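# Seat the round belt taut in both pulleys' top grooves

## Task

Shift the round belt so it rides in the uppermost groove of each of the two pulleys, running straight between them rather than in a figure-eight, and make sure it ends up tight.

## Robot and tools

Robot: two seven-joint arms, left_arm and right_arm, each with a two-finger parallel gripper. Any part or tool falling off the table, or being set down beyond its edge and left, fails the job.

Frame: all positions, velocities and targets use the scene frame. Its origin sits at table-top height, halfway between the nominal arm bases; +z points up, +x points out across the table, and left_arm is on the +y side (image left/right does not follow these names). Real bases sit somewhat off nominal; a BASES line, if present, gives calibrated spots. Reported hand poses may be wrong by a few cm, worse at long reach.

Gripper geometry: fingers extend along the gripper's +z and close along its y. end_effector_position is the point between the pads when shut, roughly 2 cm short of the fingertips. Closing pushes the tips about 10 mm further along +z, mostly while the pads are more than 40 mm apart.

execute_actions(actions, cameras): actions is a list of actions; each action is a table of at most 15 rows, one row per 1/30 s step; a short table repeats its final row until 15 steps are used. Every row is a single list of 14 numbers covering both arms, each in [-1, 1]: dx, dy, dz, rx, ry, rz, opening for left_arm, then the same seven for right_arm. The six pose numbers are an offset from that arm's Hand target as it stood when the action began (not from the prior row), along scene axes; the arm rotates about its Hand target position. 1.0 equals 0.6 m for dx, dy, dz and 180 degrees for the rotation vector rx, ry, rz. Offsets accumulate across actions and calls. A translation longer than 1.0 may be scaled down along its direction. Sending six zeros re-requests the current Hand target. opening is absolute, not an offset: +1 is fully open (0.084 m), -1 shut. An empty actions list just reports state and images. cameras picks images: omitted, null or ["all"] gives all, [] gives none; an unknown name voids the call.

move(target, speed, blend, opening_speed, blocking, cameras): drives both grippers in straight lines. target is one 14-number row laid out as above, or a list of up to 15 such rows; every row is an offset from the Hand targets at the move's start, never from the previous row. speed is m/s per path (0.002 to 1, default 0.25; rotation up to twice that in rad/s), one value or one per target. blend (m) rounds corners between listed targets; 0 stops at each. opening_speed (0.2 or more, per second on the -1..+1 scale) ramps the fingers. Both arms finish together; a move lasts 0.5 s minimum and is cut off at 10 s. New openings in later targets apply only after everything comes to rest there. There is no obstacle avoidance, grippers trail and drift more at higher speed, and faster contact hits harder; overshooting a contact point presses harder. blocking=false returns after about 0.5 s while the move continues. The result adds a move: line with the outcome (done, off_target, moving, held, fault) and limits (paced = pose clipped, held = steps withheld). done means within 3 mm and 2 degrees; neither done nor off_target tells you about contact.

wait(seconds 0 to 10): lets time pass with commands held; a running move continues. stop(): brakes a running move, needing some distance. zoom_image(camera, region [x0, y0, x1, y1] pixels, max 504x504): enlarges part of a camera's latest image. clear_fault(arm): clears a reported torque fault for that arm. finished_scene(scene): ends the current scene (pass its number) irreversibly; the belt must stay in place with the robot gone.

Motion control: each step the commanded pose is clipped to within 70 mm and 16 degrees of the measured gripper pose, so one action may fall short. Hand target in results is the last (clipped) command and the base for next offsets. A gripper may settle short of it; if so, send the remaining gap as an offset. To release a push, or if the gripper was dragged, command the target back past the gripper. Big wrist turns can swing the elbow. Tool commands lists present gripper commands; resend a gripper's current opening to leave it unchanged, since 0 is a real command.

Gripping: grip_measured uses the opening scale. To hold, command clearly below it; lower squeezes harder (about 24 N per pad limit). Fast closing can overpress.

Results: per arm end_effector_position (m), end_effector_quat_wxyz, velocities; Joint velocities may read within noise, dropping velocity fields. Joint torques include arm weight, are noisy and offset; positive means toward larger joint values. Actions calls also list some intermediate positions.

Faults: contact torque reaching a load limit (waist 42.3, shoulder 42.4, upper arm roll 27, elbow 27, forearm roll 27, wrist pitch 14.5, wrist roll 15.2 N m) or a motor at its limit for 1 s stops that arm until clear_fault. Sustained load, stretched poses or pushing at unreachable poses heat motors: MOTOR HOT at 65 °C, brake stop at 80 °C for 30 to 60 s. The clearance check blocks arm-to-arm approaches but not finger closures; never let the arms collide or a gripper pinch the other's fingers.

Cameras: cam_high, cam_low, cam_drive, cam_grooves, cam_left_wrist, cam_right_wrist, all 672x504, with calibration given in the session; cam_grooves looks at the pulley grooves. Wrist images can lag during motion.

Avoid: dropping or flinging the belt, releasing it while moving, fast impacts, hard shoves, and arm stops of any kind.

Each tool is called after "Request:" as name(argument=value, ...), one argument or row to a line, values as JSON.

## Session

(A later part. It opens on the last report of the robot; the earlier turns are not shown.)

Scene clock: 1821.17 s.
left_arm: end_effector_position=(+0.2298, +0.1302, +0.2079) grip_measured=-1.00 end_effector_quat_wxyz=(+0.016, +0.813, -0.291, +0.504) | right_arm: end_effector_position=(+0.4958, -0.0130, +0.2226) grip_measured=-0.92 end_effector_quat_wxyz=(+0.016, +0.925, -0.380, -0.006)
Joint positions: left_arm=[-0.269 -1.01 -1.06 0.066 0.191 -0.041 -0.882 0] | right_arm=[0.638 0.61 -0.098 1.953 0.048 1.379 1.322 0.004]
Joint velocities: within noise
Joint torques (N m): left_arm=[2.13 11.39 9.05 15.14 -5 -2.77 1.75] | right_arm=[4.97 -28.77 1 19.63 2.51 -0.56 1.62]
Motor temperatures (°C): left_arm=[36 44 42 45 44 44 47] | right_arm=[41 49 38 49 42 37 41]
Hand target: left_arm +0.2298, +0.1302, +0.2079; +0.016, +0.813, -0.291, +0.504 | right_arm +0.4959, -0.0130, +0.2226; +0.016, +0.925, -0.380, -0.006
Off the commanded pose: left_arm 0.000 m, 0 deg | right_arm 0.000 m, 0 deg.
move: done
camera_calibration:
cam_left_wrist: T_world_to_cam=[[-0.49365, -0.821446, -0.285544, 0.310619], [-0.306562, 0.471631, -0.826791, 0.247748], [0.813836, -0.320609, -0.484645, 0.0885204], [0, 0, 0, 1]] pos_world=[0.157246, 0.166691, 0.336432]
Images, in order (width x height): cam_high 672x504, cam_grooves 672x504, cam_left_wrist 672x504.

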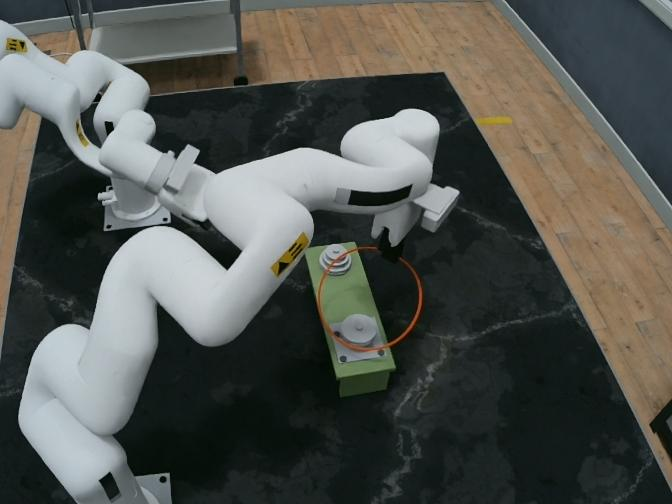

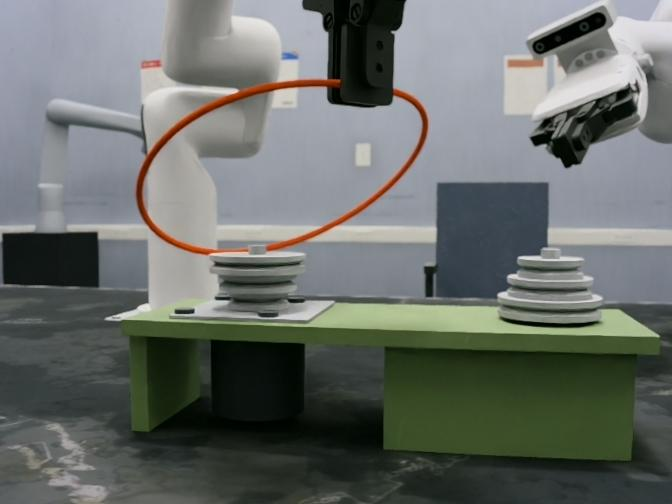

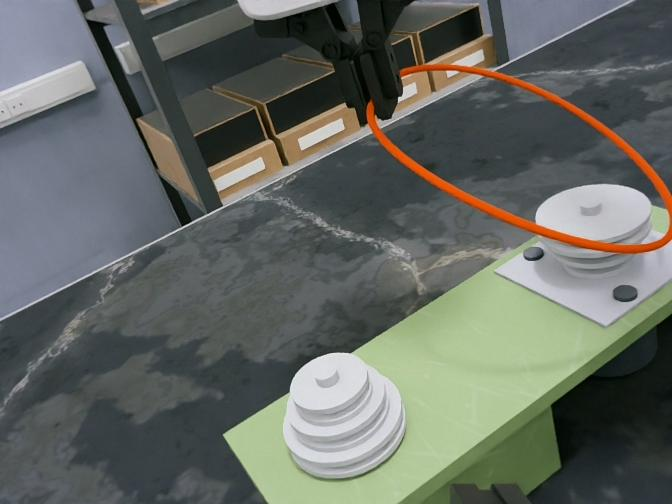

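Request:
move(
  target=[
    [0,0,0,0,0,0,-1,0,0,-0.013,0,0,0,-1],
    [0,0,0,0,0,0,-1,0.008,0.012,-0.013,0,0,0,-1],
  ],
  speed=0.05,
  cameras=["cam_grooves","cam_left_wrist","cam_high"],
)

Request:
zoom_image(
  camera="cam_grooves",
  region=[100, 180, 340, 330],
)

Request:
zoom_image(
  camera="cam_left_wrist",
  region=[420, 100, 672, 340],
)

Request:
zoom_image(
  camera="cam_high",
  region=[280, 220, 430, 400],
)

Scene clock: 1827.60 s.
left_arm: end_effector_position=(+0.2298, +0.1302, +0.2079) grip_measured=-1.00 end_effector_quat_wxyz=(+0.016, +0.813, -0.291, +0.504) | right_arm: end_effector_position=(+0.5006, -0.0058, +0.2148) grip_measured=-0.92 end_effector_quat_wxyz=(+0.016, +0.925, -0.380, -0.006)
Joint positions: left_arm=[-0.269 -1.01 -1.06 0.066 0.191 -0.041 -0.882 0] | right_arm=[0.64 0.648 -0.095 1.993 0.05 1.38 1.328 0.004]
Joint velocities: within noise
Joint torques (N m): left_arm=[2.03 11.08 9.09 14.79 -4.99 -2.91 1.74] | right_arm=[5.62 -29.67 0.95 19.57 2.62 -0.72 1.58]
Motor temperatures (°C): left_arm=[36 44 42 45 44 44 47] | right_arm=[41 49 38 49 42 37 41]
Hand target: left_arm +0.2298, +0.1302, +0.2079; +0.016, +0.813, -0.291, +0.504 | right_arm +0.5007, -0.0058, +0.2148; +0.016, +0.925, -0.380, -0.006
Off the commanded pose: left_arm 0.000 m, 0 deg | right_arm 0.000 m, 0 deg.
move: done
camera_calibration:
cam_left_wrist: T_world_to_cam=[[-0.49365, -0.821446, -0.285544, 0.310619], [-0.306562, 0.471631, -0.826791, 0.247748], [0.813836, -0.320609, -0.484645, 0.0885204], [0, 0, 0, 1]] pos_world=[0.157246, 0.166691, 0.336432]
Images, in order (width x height): cam_high 672x504, cam_grooves 672x504, cam_left_wrist 672x504.

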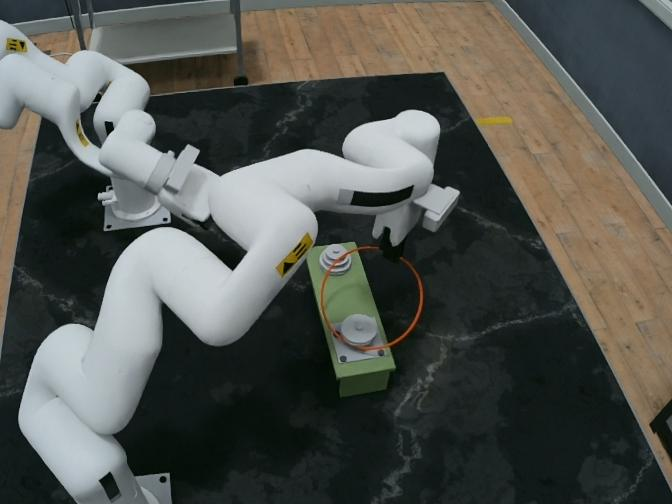

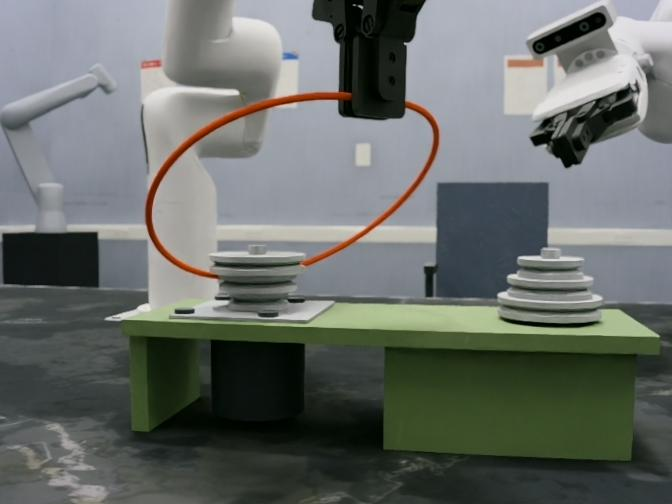

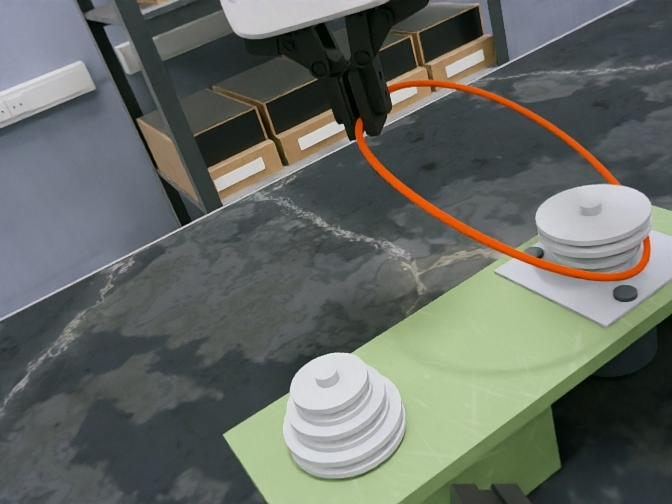

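Scaled by 2.100 from the camera's 672x504 image, which has a finer 960x720 frame.

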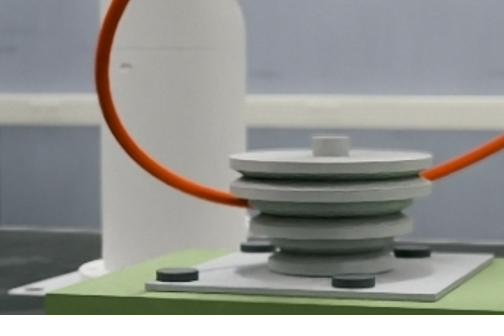

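Scaled by 2.000 from the camera's 672x504 image, which has a finer 960x720 frame.

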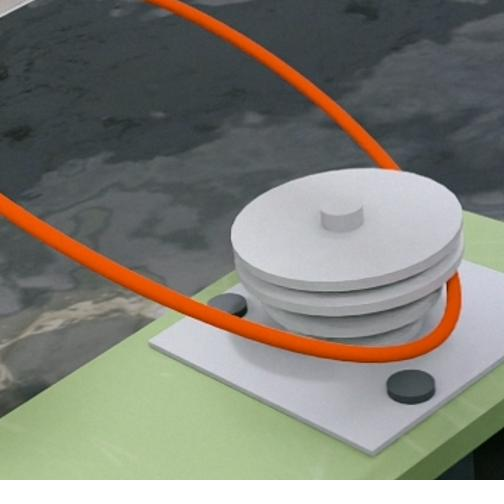

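Scaled by 2.800 from the camera's 672x504 image, which has a finer 960x720 frame.

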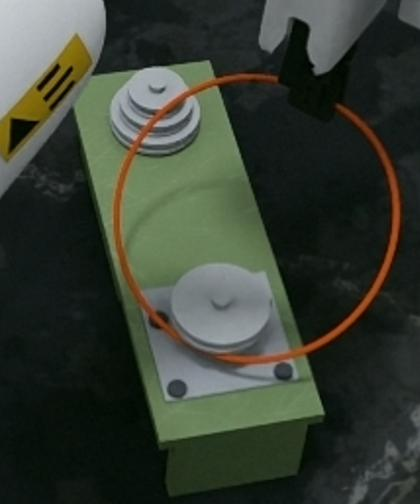

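Request:
move(
  target=[
    [0,0,0,0,0,0,-1,-0.012,-0.014,0,0,0,0,-1],
    [0,0,0,0,0,0,-1,-0.012,-0.014,0.009,0,0,0,-1],
    [0,0,0,0,0,0,-1,0.0,0.0,0.009,0,0,0,-1],
  ],
  speed=0.05,
  cameras=["cam_grooves","cam_left_wrist","cam_high"],
)

Request:
zoom_image(
  camera="cam_grooves",
  region=[100, 180, 340, 330],
)

Request:
zoom_image(
  camera="cam_left_wrist",
  region=[420, 100, 672, 340],
)

Scene clock: 1833.53 s.
left_arm: end_effector_position=(+0.2298, +0.1302, +0.2079) grip_measured=-1.00 end_effector_quat_wxyz=(+0.016, +0.813, -0.291, +0.504) | right_arm: end_effector_position=(+0.5006, -0.0057, +0.2202) grip_measured=-0.92 end_effector_quat_wxyz=(+0.016, +0.925, -0.380, -0.006)
Joint positions: left_arm=[-0.269 -1.01 -1.06 0.066 0.191 -0.041 -0.882 0] | right_arm=[0.639 0.648 -0.095 2.008 0.05 1.396 1.328 0.004]
Joint velocities: within noise
Joint torques (N m): left_arm=[1.75 11.15 9.25 14.98 -4.97 -2.89 1.76] | right_arm=[-5.17 -29.35 -1.53 19.46 2.51 -0.53 1.45]
Motor temperatures (°C): left_arm=[36 44 42 45 44 44 47] | right_arm=[41 49 38 50 42 37 41]
Hand target: left_arm +0.2298, +0.1302, +0.2079; +0.016, +0.813, -0.291, +0.504 | right_arm +0.5007, -0.0058, +0.2202; +0.016, +0.925, -0.380, -0.006
Off the commanded pose: left_arm 0.000 m, 0 deg | right_arm 0.000 m, 0 deg.
move: done
camera_calibration:
cam_left_wrist: T_world_to_cam=[[-0.49365, -0.821446, -0.285544, 0.310619], [-0.306562, 0.471631, -0.826791, 0.247748], [0.813836, -0.320609, -0.484645, 0.0885204], [0, 0, 0, 1]] pos_world=[0.157246, 0.166691, 0.336432]
Images, in order (width x height): cam_high 672x504, cam_grooves 672x504, cam_left_wrist 672x504.

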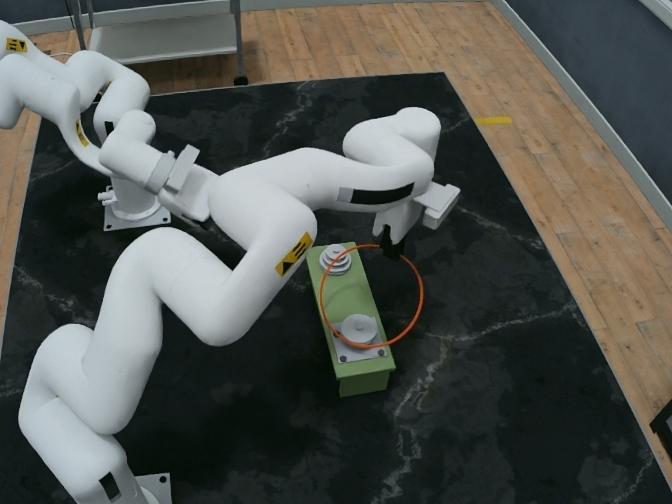

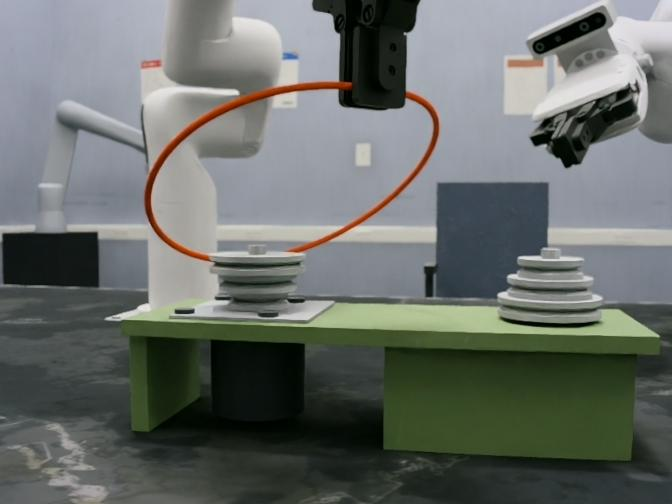

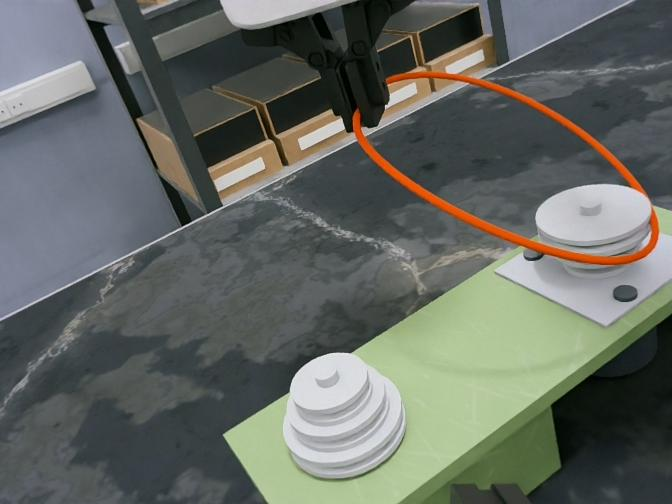

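Scaled by 2.100 from the camera's 672x504 image, which has a finer 960x720 frame.

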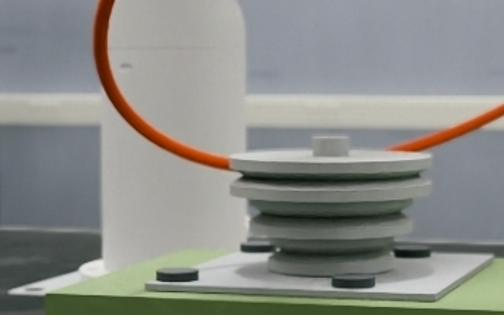

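Scaled by 2.000 from the camera's 672x504 image, which has a finer 960x720 frame.

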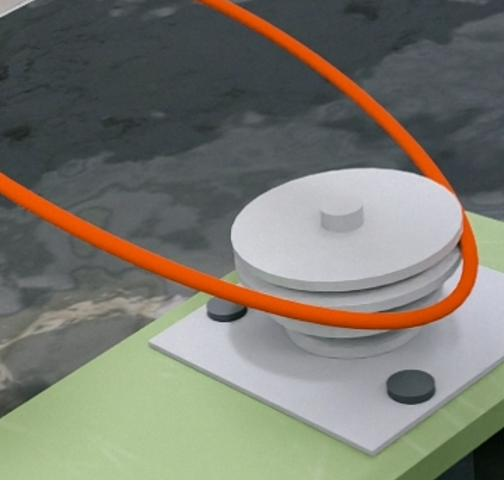

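Request:
move(
  target=[
    [0,0,0,0,0,0,-1,0.012,0.02,0.003,0,0,0,-1],
  ],
  speed=0.05,
  cameras=["cam_grooves","cam_left_wrist","cam_high"],
)

Request:
zoom_image(
  camera="cam_grooves",
  region=[100, 180, 340, 330],
)

Request:
zoom_image(
  camera="cam_left_wrist",
  region=[420, 100, 672, 340],
)

Scene clock: 1837.43 s.
left_arm: end_effector_position=(+0.2298, +0.1302, +0.2079) grip_measured=-1.00 end_effector_quat_wxyz=(+0.016, +0.813, -0.291, +0.504) | right_arm: end_effector_position=(+0.5078, +0.0063, +0.2220) grip_measured=-0.92 end_effector_quat_wxyz=(+0.016, +0.925, -0.380, -0.006)
Joint positions: left_arm=[-0.269 -1.01 -1.06 0.066 0.191 -0.041 -0.882 0] | right_arm=[0.641 0.716 -0.092 2.125 0.053 1.444 1.338 0.004]
Joint velocities: within noise
Joint torques (N m): left_arm=[1.81 11.07 9.02 14.98 -5.16 -2.85 1.65] | right_arm=[2.9 -30.87 0.92 19.43 2.64 -0.55 1.47]
Motor temperatures (°C): left_arm=[36 44 42 45 44 44 47] | right_arm=[41 49 38 50 42 37 41]
Hand target: left_arm +0.2298, +0.1302, +0.2079; +0.016, +0.813, -0.291, +0.504 | right_arm +0.5079, +0.0062, +0.2220; +0.016, +0.925, -0.380, -0.006
Off the commanded pose: left_arm 0.000 m, 0 deg | right_arm 0.000 m, 0 deg.
move: done
camera_calibration:
cam_left_wrist: T_world_to_cam=[[-0.49365, -0.821446, -0.285544, 0.310619], [-0.306562, 0.471631, -0.826791, 0.247748], [0.813836, -0.320609, -0.484645, 0.0885204], [0, 0, 0, 1]] pos_world=[0.157246, 0.166691, 0.336432]
Images, in order (width x height): cam_high 672x504, cam_grooves 672x504, cam_left_wrist 672x504.

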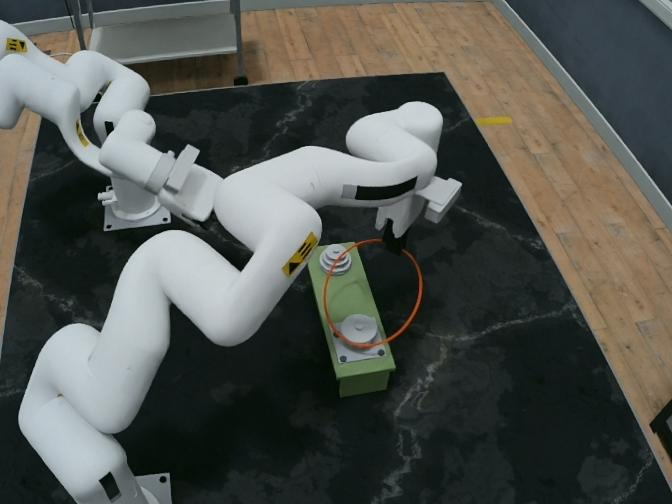

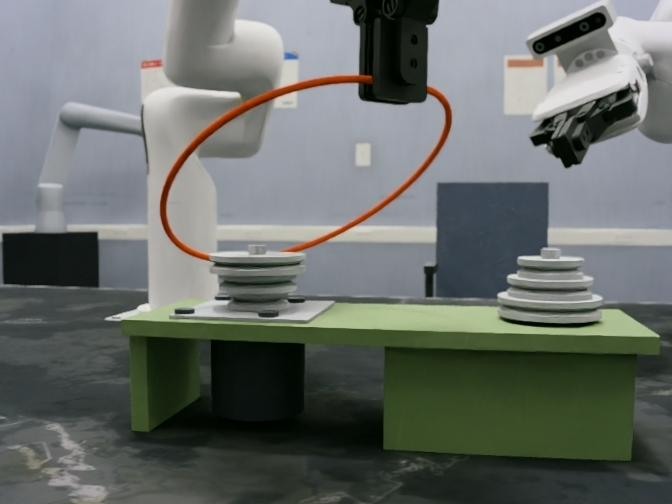

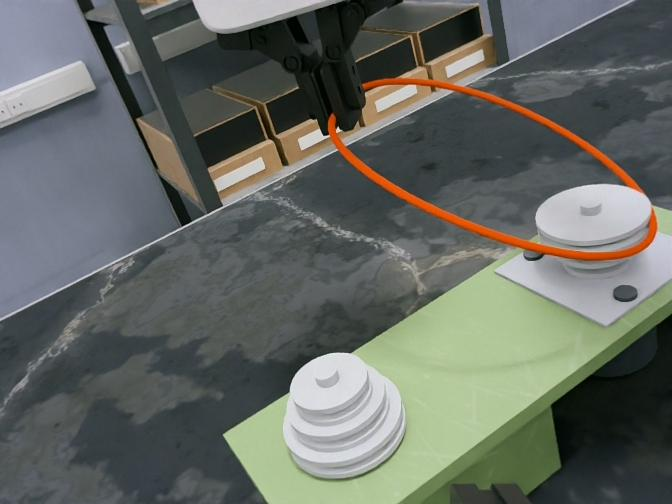

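Scaled by 2.100 from the camera's 672x504 image, which has a finer 960x720 frame.

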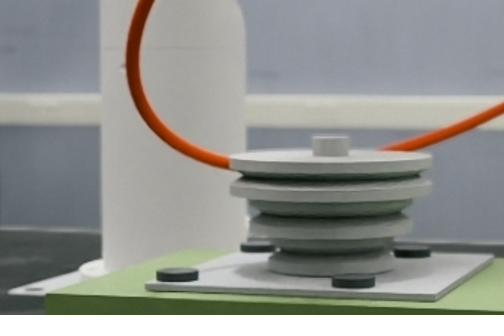

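Scaled by 2.000 from the camera's 672x504 image, which has a finer 960x720 frame.

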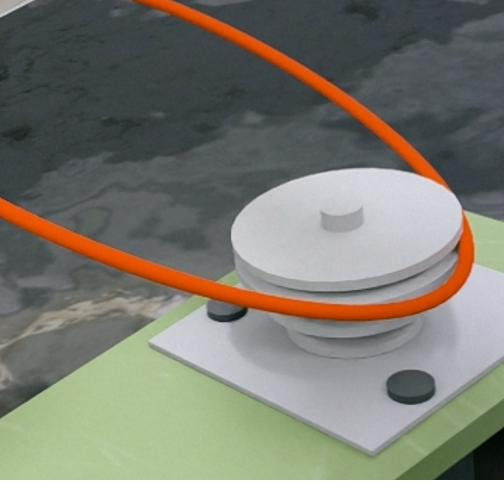

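Request:
move(
  target=[
    [0,0,0,0,0,0,-1,-0.03,0.09,0.0,0,0,0,-1],
  ],
  speed=0.05,
  cameras=["cam_grooves","cam_left_wrist","cam_high"],
)

Request:
zoom_image(
  camera="cam_grooves",
  region=[100, 180, 340, 330],
)

Request:
zoom_image(
  camera="cam_left_wrist",
  region=[420, 100, 672, 340],
)

Scene clock: 1843.30 s.
left_arm: end_effector_position=(+0.2298, +0.1302, +0.2079) grip_measured=-1.00 end_effector_quat_wxyz=(+0.016, +0.813, -0.291, +0.504) | right_arm: end_effector_position=(+0.4899, +0.0602, +0.2220) grip_measured=-0.92 end_effector_quat_wxyz=(+0.016, +0.925, -0.380, -0.006)
Joint positions: left_arm=[-0.269 -1.01 -1.06 0.066 0.191 -0.041 -0.882 0] | right_arm=[0.706 0.831 -0.076 2.32 0.051 1.525 1.425 0.004]
Joint velocities: within noise
Joint torques (N m): left_arm=[1.91 11.09 9.11 15.18 -5.04 -2.97 1.82] | right_arm=[6.27 -32.5 1.49 19.5 -0.77 -0.69 1.42]
Motor temperatures (°C): left_arm=[36 44 42 45 44 44 47] | right_arm=[41 49 38 50 42 37 41]
Hand target: left_arm +0.2298, +0.1302, +0.2079; +0.016, +0.813, -0.291, +0.504 | right_arm +0.4899, +0.0602, +0.2220; +0.016, +0.925, -0.380, -0.006
Off the commanded pose: left_arm 0.000 m, 0 deg | right_arm 0.000 m, 0 deg.
move: done
camera_calibration:
cam_left_wrist: T_world_to_cam=[[-0.49365, -0.821446, -0.285544, 0.310619], [-0.306562, 0.471631, -0.826791, 0.247748], [0.813836, -0.320609, -0.484645, 0.0885204], [0, 0, 0, 1]] pos_world=[0.157246, 0.166691, 0.336432]
Images, in order (width x height): cam_high 672x504, cam_grooves 672x504, cam_left_wrist 672x504.

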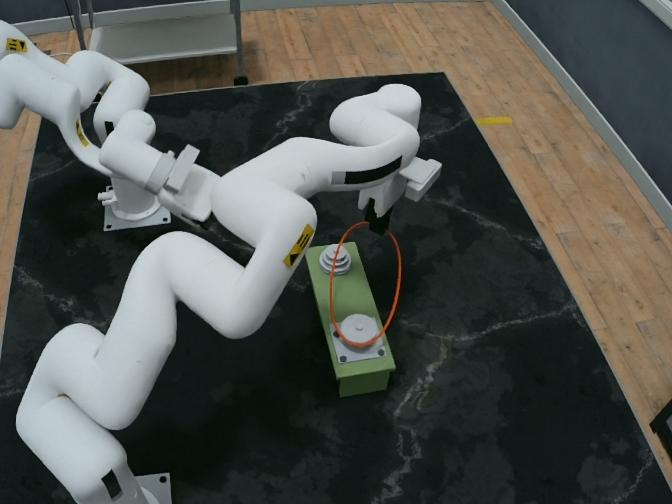

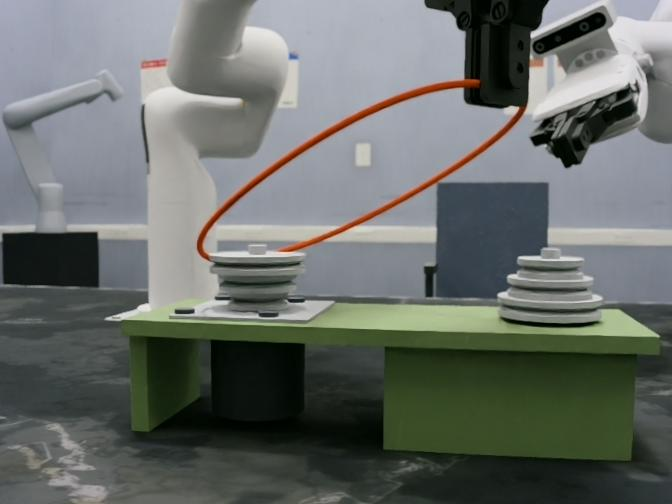

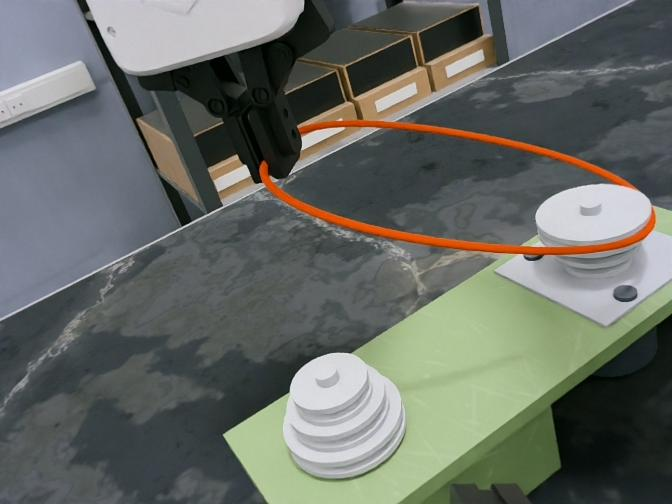

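Scaled by 2.100 from the camera's 672x504 image, which has a finer 960x720 frame.

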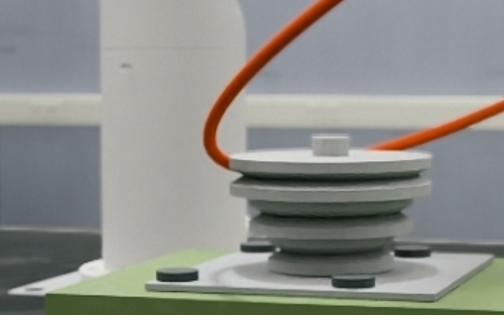

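Scaled by 2.000 from the camera's 672x504 image, which has a finer 960x720 frame.

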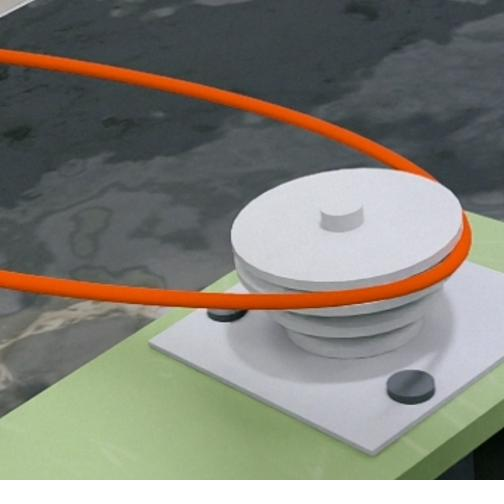

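Request:
move(
  target=[
    [0,0,0,0,0,0,-1,-0.05,0.07,-0.06,0,0,0,-1],
    [0,0,0,0,0,0,-1,-0.0735,0.1033,-0.108,0,0,0,-1],
  ],
  speed=0.05,
)

Request:
zoom_image(
  camera="cam_grooves",
  region=[380, 130, 660, 350],
)

Request:
zoom_image(
  camera="cam_drive",
  region=[472, 150, 672, 350],
)

Request:
zoom_image(
  camera="cam_left_wrist",
  region=[420, 100, 672, 340],
)

Scene clock: 1851.27 s.
left_arm: end_effector_position=(+0.2298, +0.1302, +0.2079) grip_measured=-1.00 end_effector_quat_wxyz=(+0.016, +0.813, -0.291, +0.504) | right_arm: end_effector_position=(+0.4458, +0.1221, +0.1573) grip_measured=-0.92 end_effector_quat_wxyz=(+0.016, +0.925, -0.380, -0.006)
Joint positions: left_arm=[-0.269 -1.01 -1.06 0.066 0.191 -0.041 -0.882 0] | right_arm=[0.814 0.859 -0.062 2.185 0.047 1.361 1.538 0.004]
Joint velocities: within noise
Joint torques (N m): left_arm=[1.86 10.97 8.95 15.05 -4.83 -2.83 1.82] | right_arm=[8.17 -34.23 4.2 14.83 -1.41 -5.27 1.62]
Motor temperatures (°C): left_arm=[36 44 42 45 44 44 47] | right_arm=[41 49 38 50 42 37 41]
Hand target: left_arm +0.2298, +0.1302, +0.2079; +0.016, +0.813, -0.291, +0.504 | right_arm +0.4458, +0.1222, +0.1572; +0.016, +0.925, -0.380, -0.006
Off the commanded pose: left_arm 0.000 m, 0 deg | right_arm 0.000 m, 0 deg.
move: done
camera_calibration:
cam_left_wrist: T_world_to_cam=[[-0.49365, -0.821446, -0.285544, 0.310619], [-0.306562, 0.471631, -0.826791, 0.247748], [0.813836, -0.320609, -0.484645, 0.0885204], [0, 0, 0, 1]] pos_world=[0.157246, 0.166691, 0.336432]
cam_right_wrist: T_world_to_cam=[[-0.701305, -0.711916, 0.0366995, 0.428942], [-0.712437, 0.701734, -0.00162569, 0.297567], [-0.0245959, -0.0272862, -0.999325, 0.303131], [0, 0, 0, 1]] pos_world=[0.520272, 0.104829, 0.287668]

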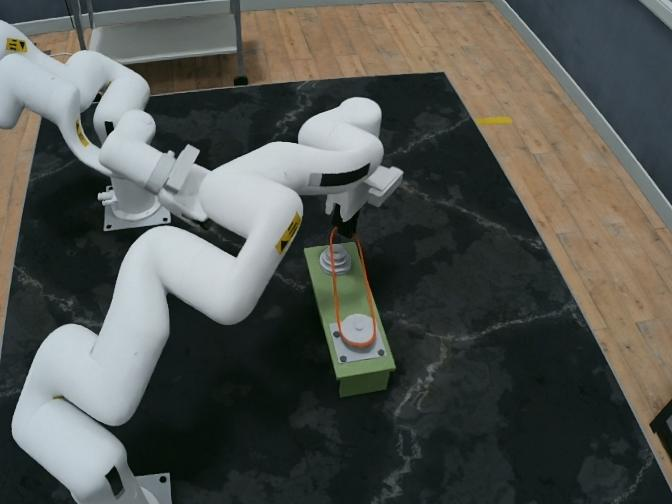

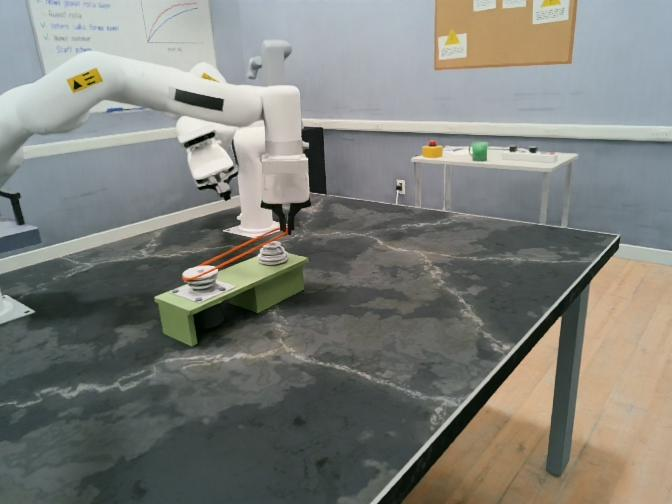

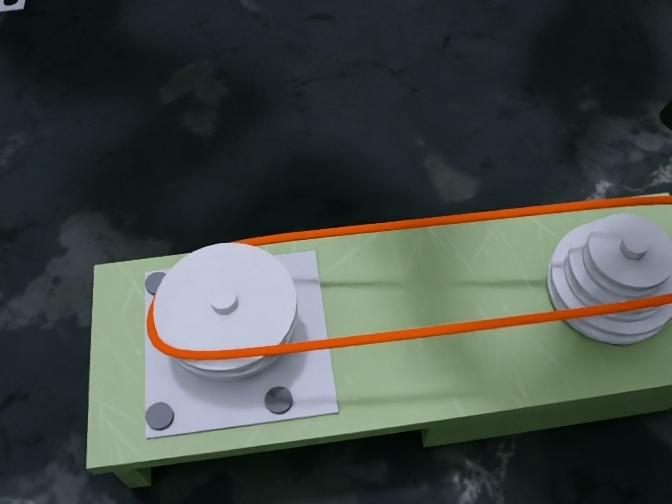

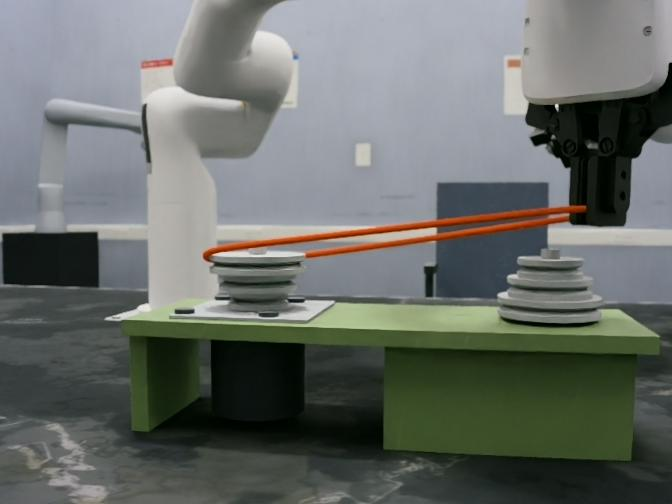

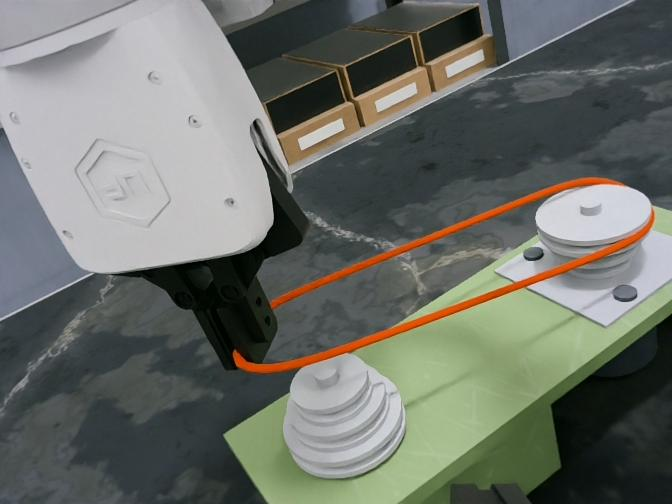

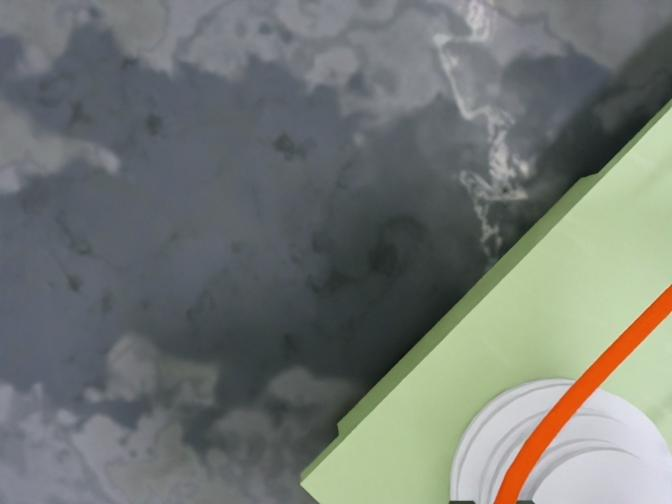

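Scaled by 1.800 from the camera's 672x504 image, which has a finer 960x720 frame.

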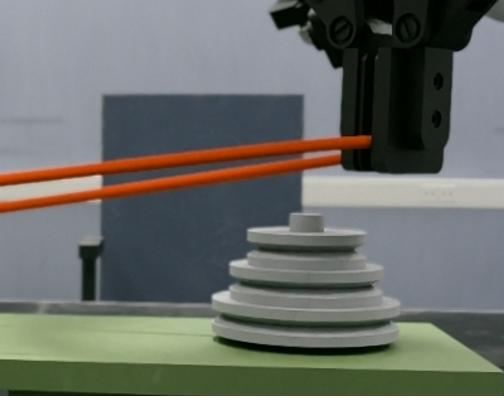

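Scaled by 2.520 from the camera's 672x504 image, which has a finer 960x720 frame.

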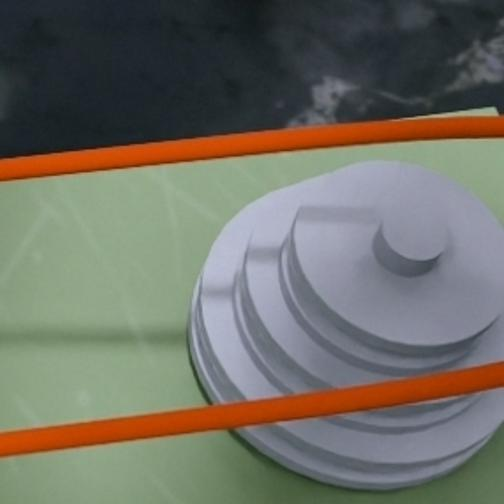

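Scaled by 2.000 from the camera's 672x504 image, which has a finer 960x720 frame.

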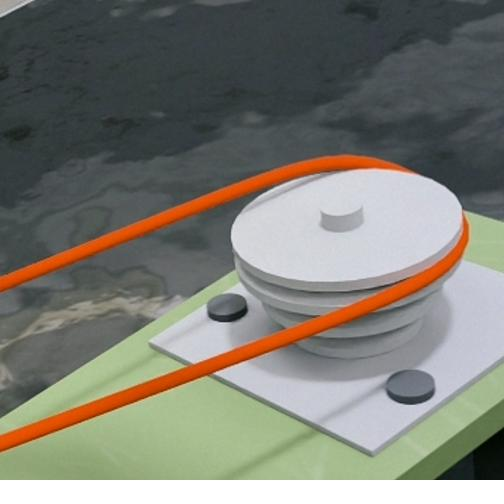

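Request:
move(
  target=[
    [0,0,0,0,0,0,-1,0.035,-0.045,-0.012,0,0,0,-1],
  ],
  speed=0.05,
  cameras=["cam_drive","cam_grooves","cam_left_wrist"],
)

Request:
zoom_image(
  camera="cam_left_wrist",
  region=[420, 100, 672, 340],
)

Request:
zoom_image(
  camera="cam_grooves",
  region=[190, 210, 330, 320],
)

Scene clock: 1866.40 s.
left_arm: end_effector_position=(+0.2298, +0.1302, +0.2079) grip_measured=-1.00 end_effector_quat_wxyz=(+0.016, +0.813, -0.291, +0.504) | right_arm: end_effector_position=(+0.4667, +0.0953, +0.1500) grip_measured=-0.92 end_effector_quat_wxyz=(+0.016, +0.925, -0.380, -0.006)
Joint positions: left_arm=[-0.269 -1.01 -1.06 0.066 0.191 -0.041 -0.882 0] | right_arm=[0.769 0.842 -0.068 2.135 0.05 1.328 1.486 0.004]
Joint velocities: within noise
Joint torques (N m): left_arm=[1.82 11.14 8.93 14.99 -4.95 -2.92 1.75] | right_arm=[-5.47 -47.89 -4.35 13.21 2.57 -3.87 -1.37]
Motor temperatures (°C): left_arm=[36 44 42 45 44 44 47] | right_arm=[41 49 38 50 42 37 41]
Hand target: left_arm +0.2298, +0.1302, +0.2079; +0.016, +0.813, -0.291, +0.504 | right_arm +0.4668, +0.0952, +0.1500; +0.016, +0.925, -0.380, -0.006
Off the commanded pose: left_arm 0.000 m, 0 deg | right_arm 0.000 m, 0 deg.
move: done
camera_calibration:
cam_left_wrist: T_world_to_cam=[[-0.49365, -0.821446, -0.285544, 0.310619], [-0.306562, 0.471631, -0.826791, 0.247748], [0.813836, -0.320609, -0.484645, 0.0885204], [0, 0, 0, 1]] pos_world=[0.157246, 0.166691, 0.336432]
Images, in order (width x height): cam_drive 672x504, cam_grooves 672x504, cam_left_wrist 672x504.

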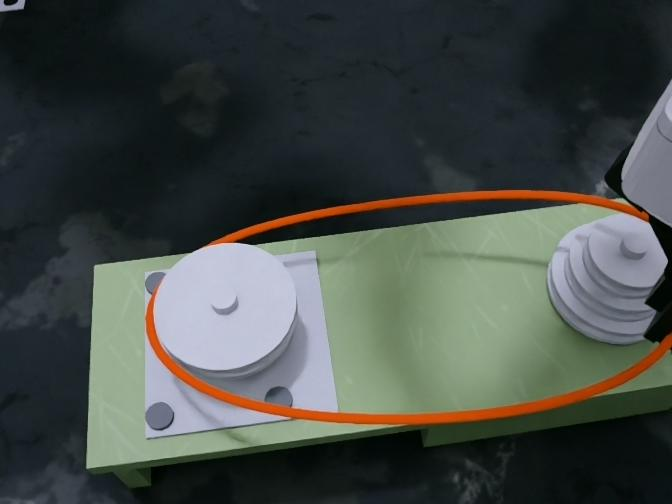

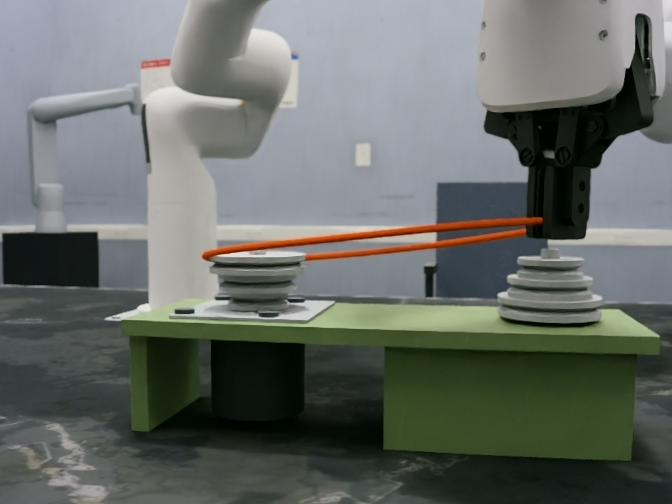

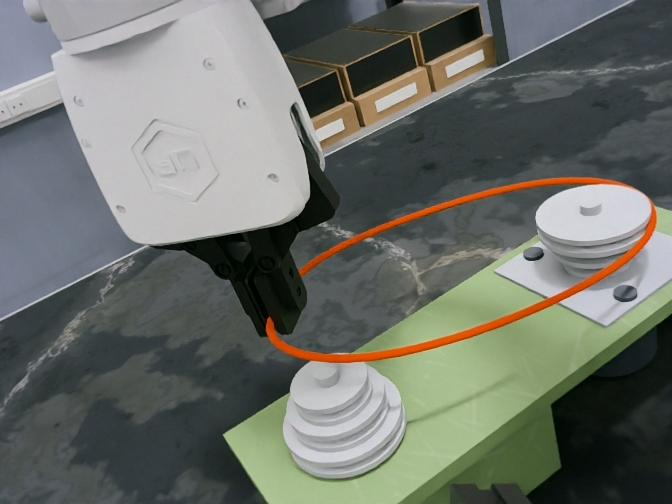

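Scaled by 2.000 from the camera's 672x504 image, which has a finer 960x720 frame.

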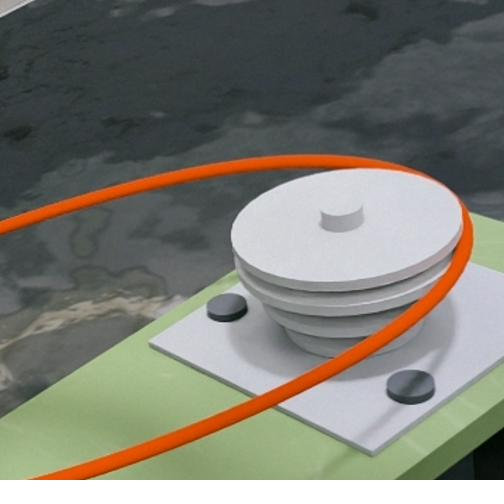

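Scaled by 3.600 from the camera's 672x504 image, which has a finer 960x720 frame.

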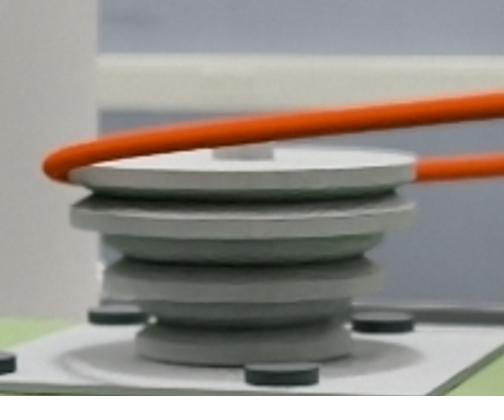

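Request:
move(
  target=[
    [0,0,0,0,0,0,-1,0.01,0.016,0,0,0.06,0,-1],
    [0,0,0,0,0,0,-1,0.01,0.016,-0.03,0,0.06,0,-1],
  ],
  speed=0.05,
  cameras=["cam_drive","cam_grooves","cam_left_wrist"],
)

Request:
zoom_image(
  camera="cam_left_wrist",
  region=[220, 260, 470, 500],
)

Request:
zoom_image(
  camera="cam_grooves",
  region=[190, 210, 330, 320],
)

Request:
zoom_image(
  camera="cam_grooves",
  region=[380, 130, 660, 350],
)

Scene clock: 1876.37 s.
left_arm: end_effector_position=(+0.2298, +0.1302, +0.2079) grip_measured=-1.00 end_effector_quat_wxyz=(+0.016, +0.813, -0.291, +0.504) | right_arm: end_effector_position=(+0.4721, +0.1043, +0.1319) grip_measured=-0.92 end_effector_quat_wxyz=(+0.028, +0.922, -0.379, -0.082)
Joint positions: left_arm=[-0.269 -1.01 -1.06 0.066 0.191 -0.041 -0.882 0] | right_arm=[0.691 1.185 0.006 2.707 0.112 1.648 1.471 0.004]
Joint velocities: within noise
Joint torques (N m): left_arm=[1.78 10.65 9.18 14.87 -4.88 -2.91 1.76] | right_arm=[-4.69 -35.98 2.94 17.31 -2.02 -3.66 1.16]
Motor temperatures (°C): left_arm=[36 44 42 45 44 44 47] | right_arm=[41 50 38 49 42 37 41]
Hand target: left_arm +0.2298, +0.1302, +0.2079; +0.016, +0.813, -0.291, +0.504 | right_arm +0.4728, +0.1048, +0.1320; +0.051, +0.920, -0.377, -0.093
Off the commanded pose: left_arm 0.000 m, 0 deg | right_arm 0.001 m, 3 deg.
elbow stopped short (right arm): the move would have taken joint 4 (elbow) straighter than the controller allows.
move: off_target (right_arm)
camera_calibration:
cam_left_wrist: T_world_to_cam=[[-0.49365, -0.821446, -0.285544, 0.310619], [-0.306562, 0.471631, -0.826791, 0.247748], [0.813836, -0.320609, -0.484645, 0.0885204], [0, 0, 0, 1]] pos_world=[0.157246, 0.166691, 0.336432]
Images, in order (width x height): cam_drive 672x504, cam_grooves 672x504, cam_left_wrist 672x504.

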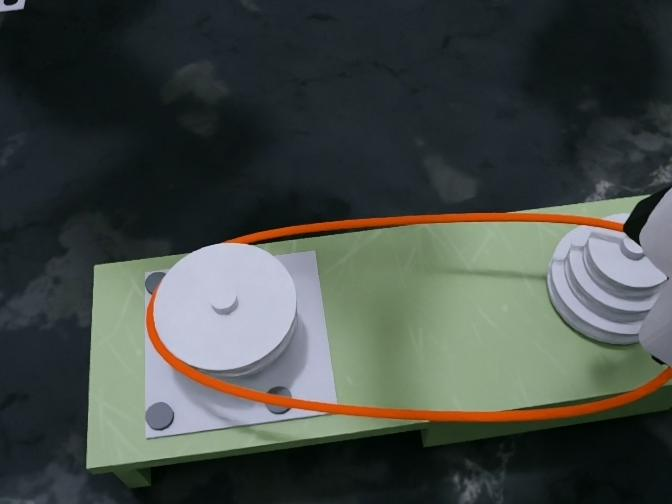

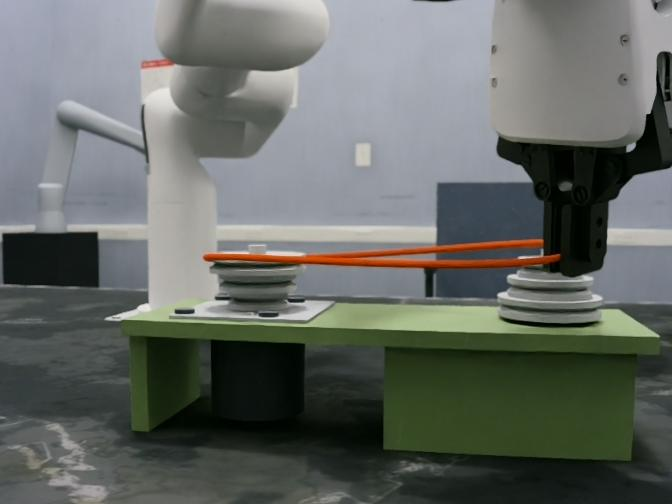

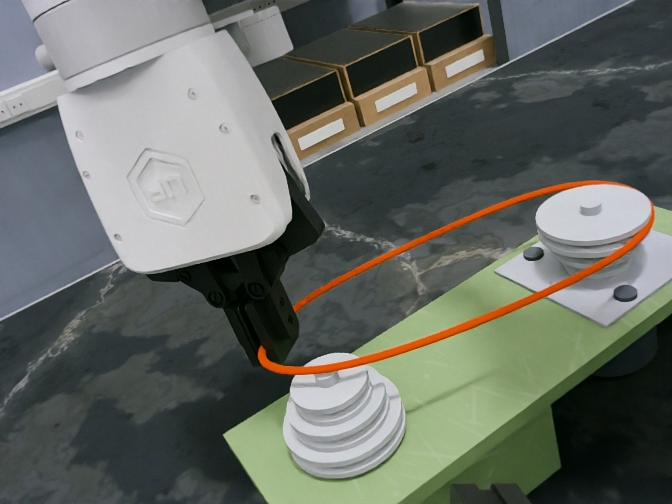

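Scaled by 2.016 from the camera's 672x504 image, which has a finer 960x720 frame.

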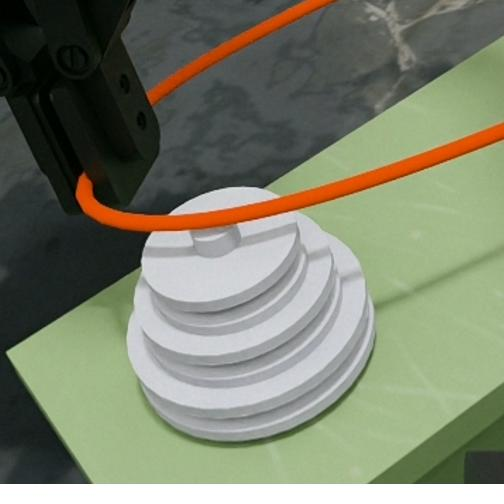

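Scaled by 3.600 from the camera's 672x504 image, which has a finer 960x720 frame.

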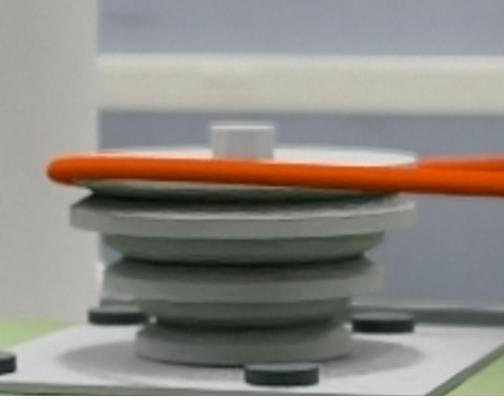

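Scaled by 1.800 from the camera's 672x504 image, which has a finer 960x720 frame.

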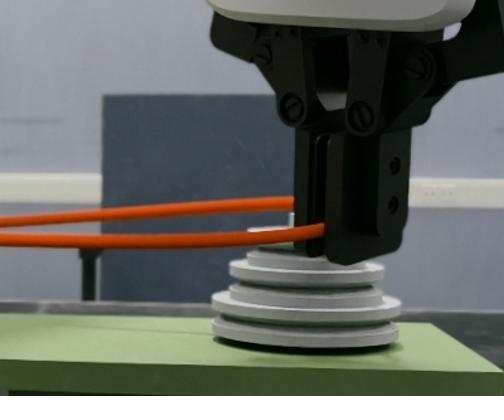

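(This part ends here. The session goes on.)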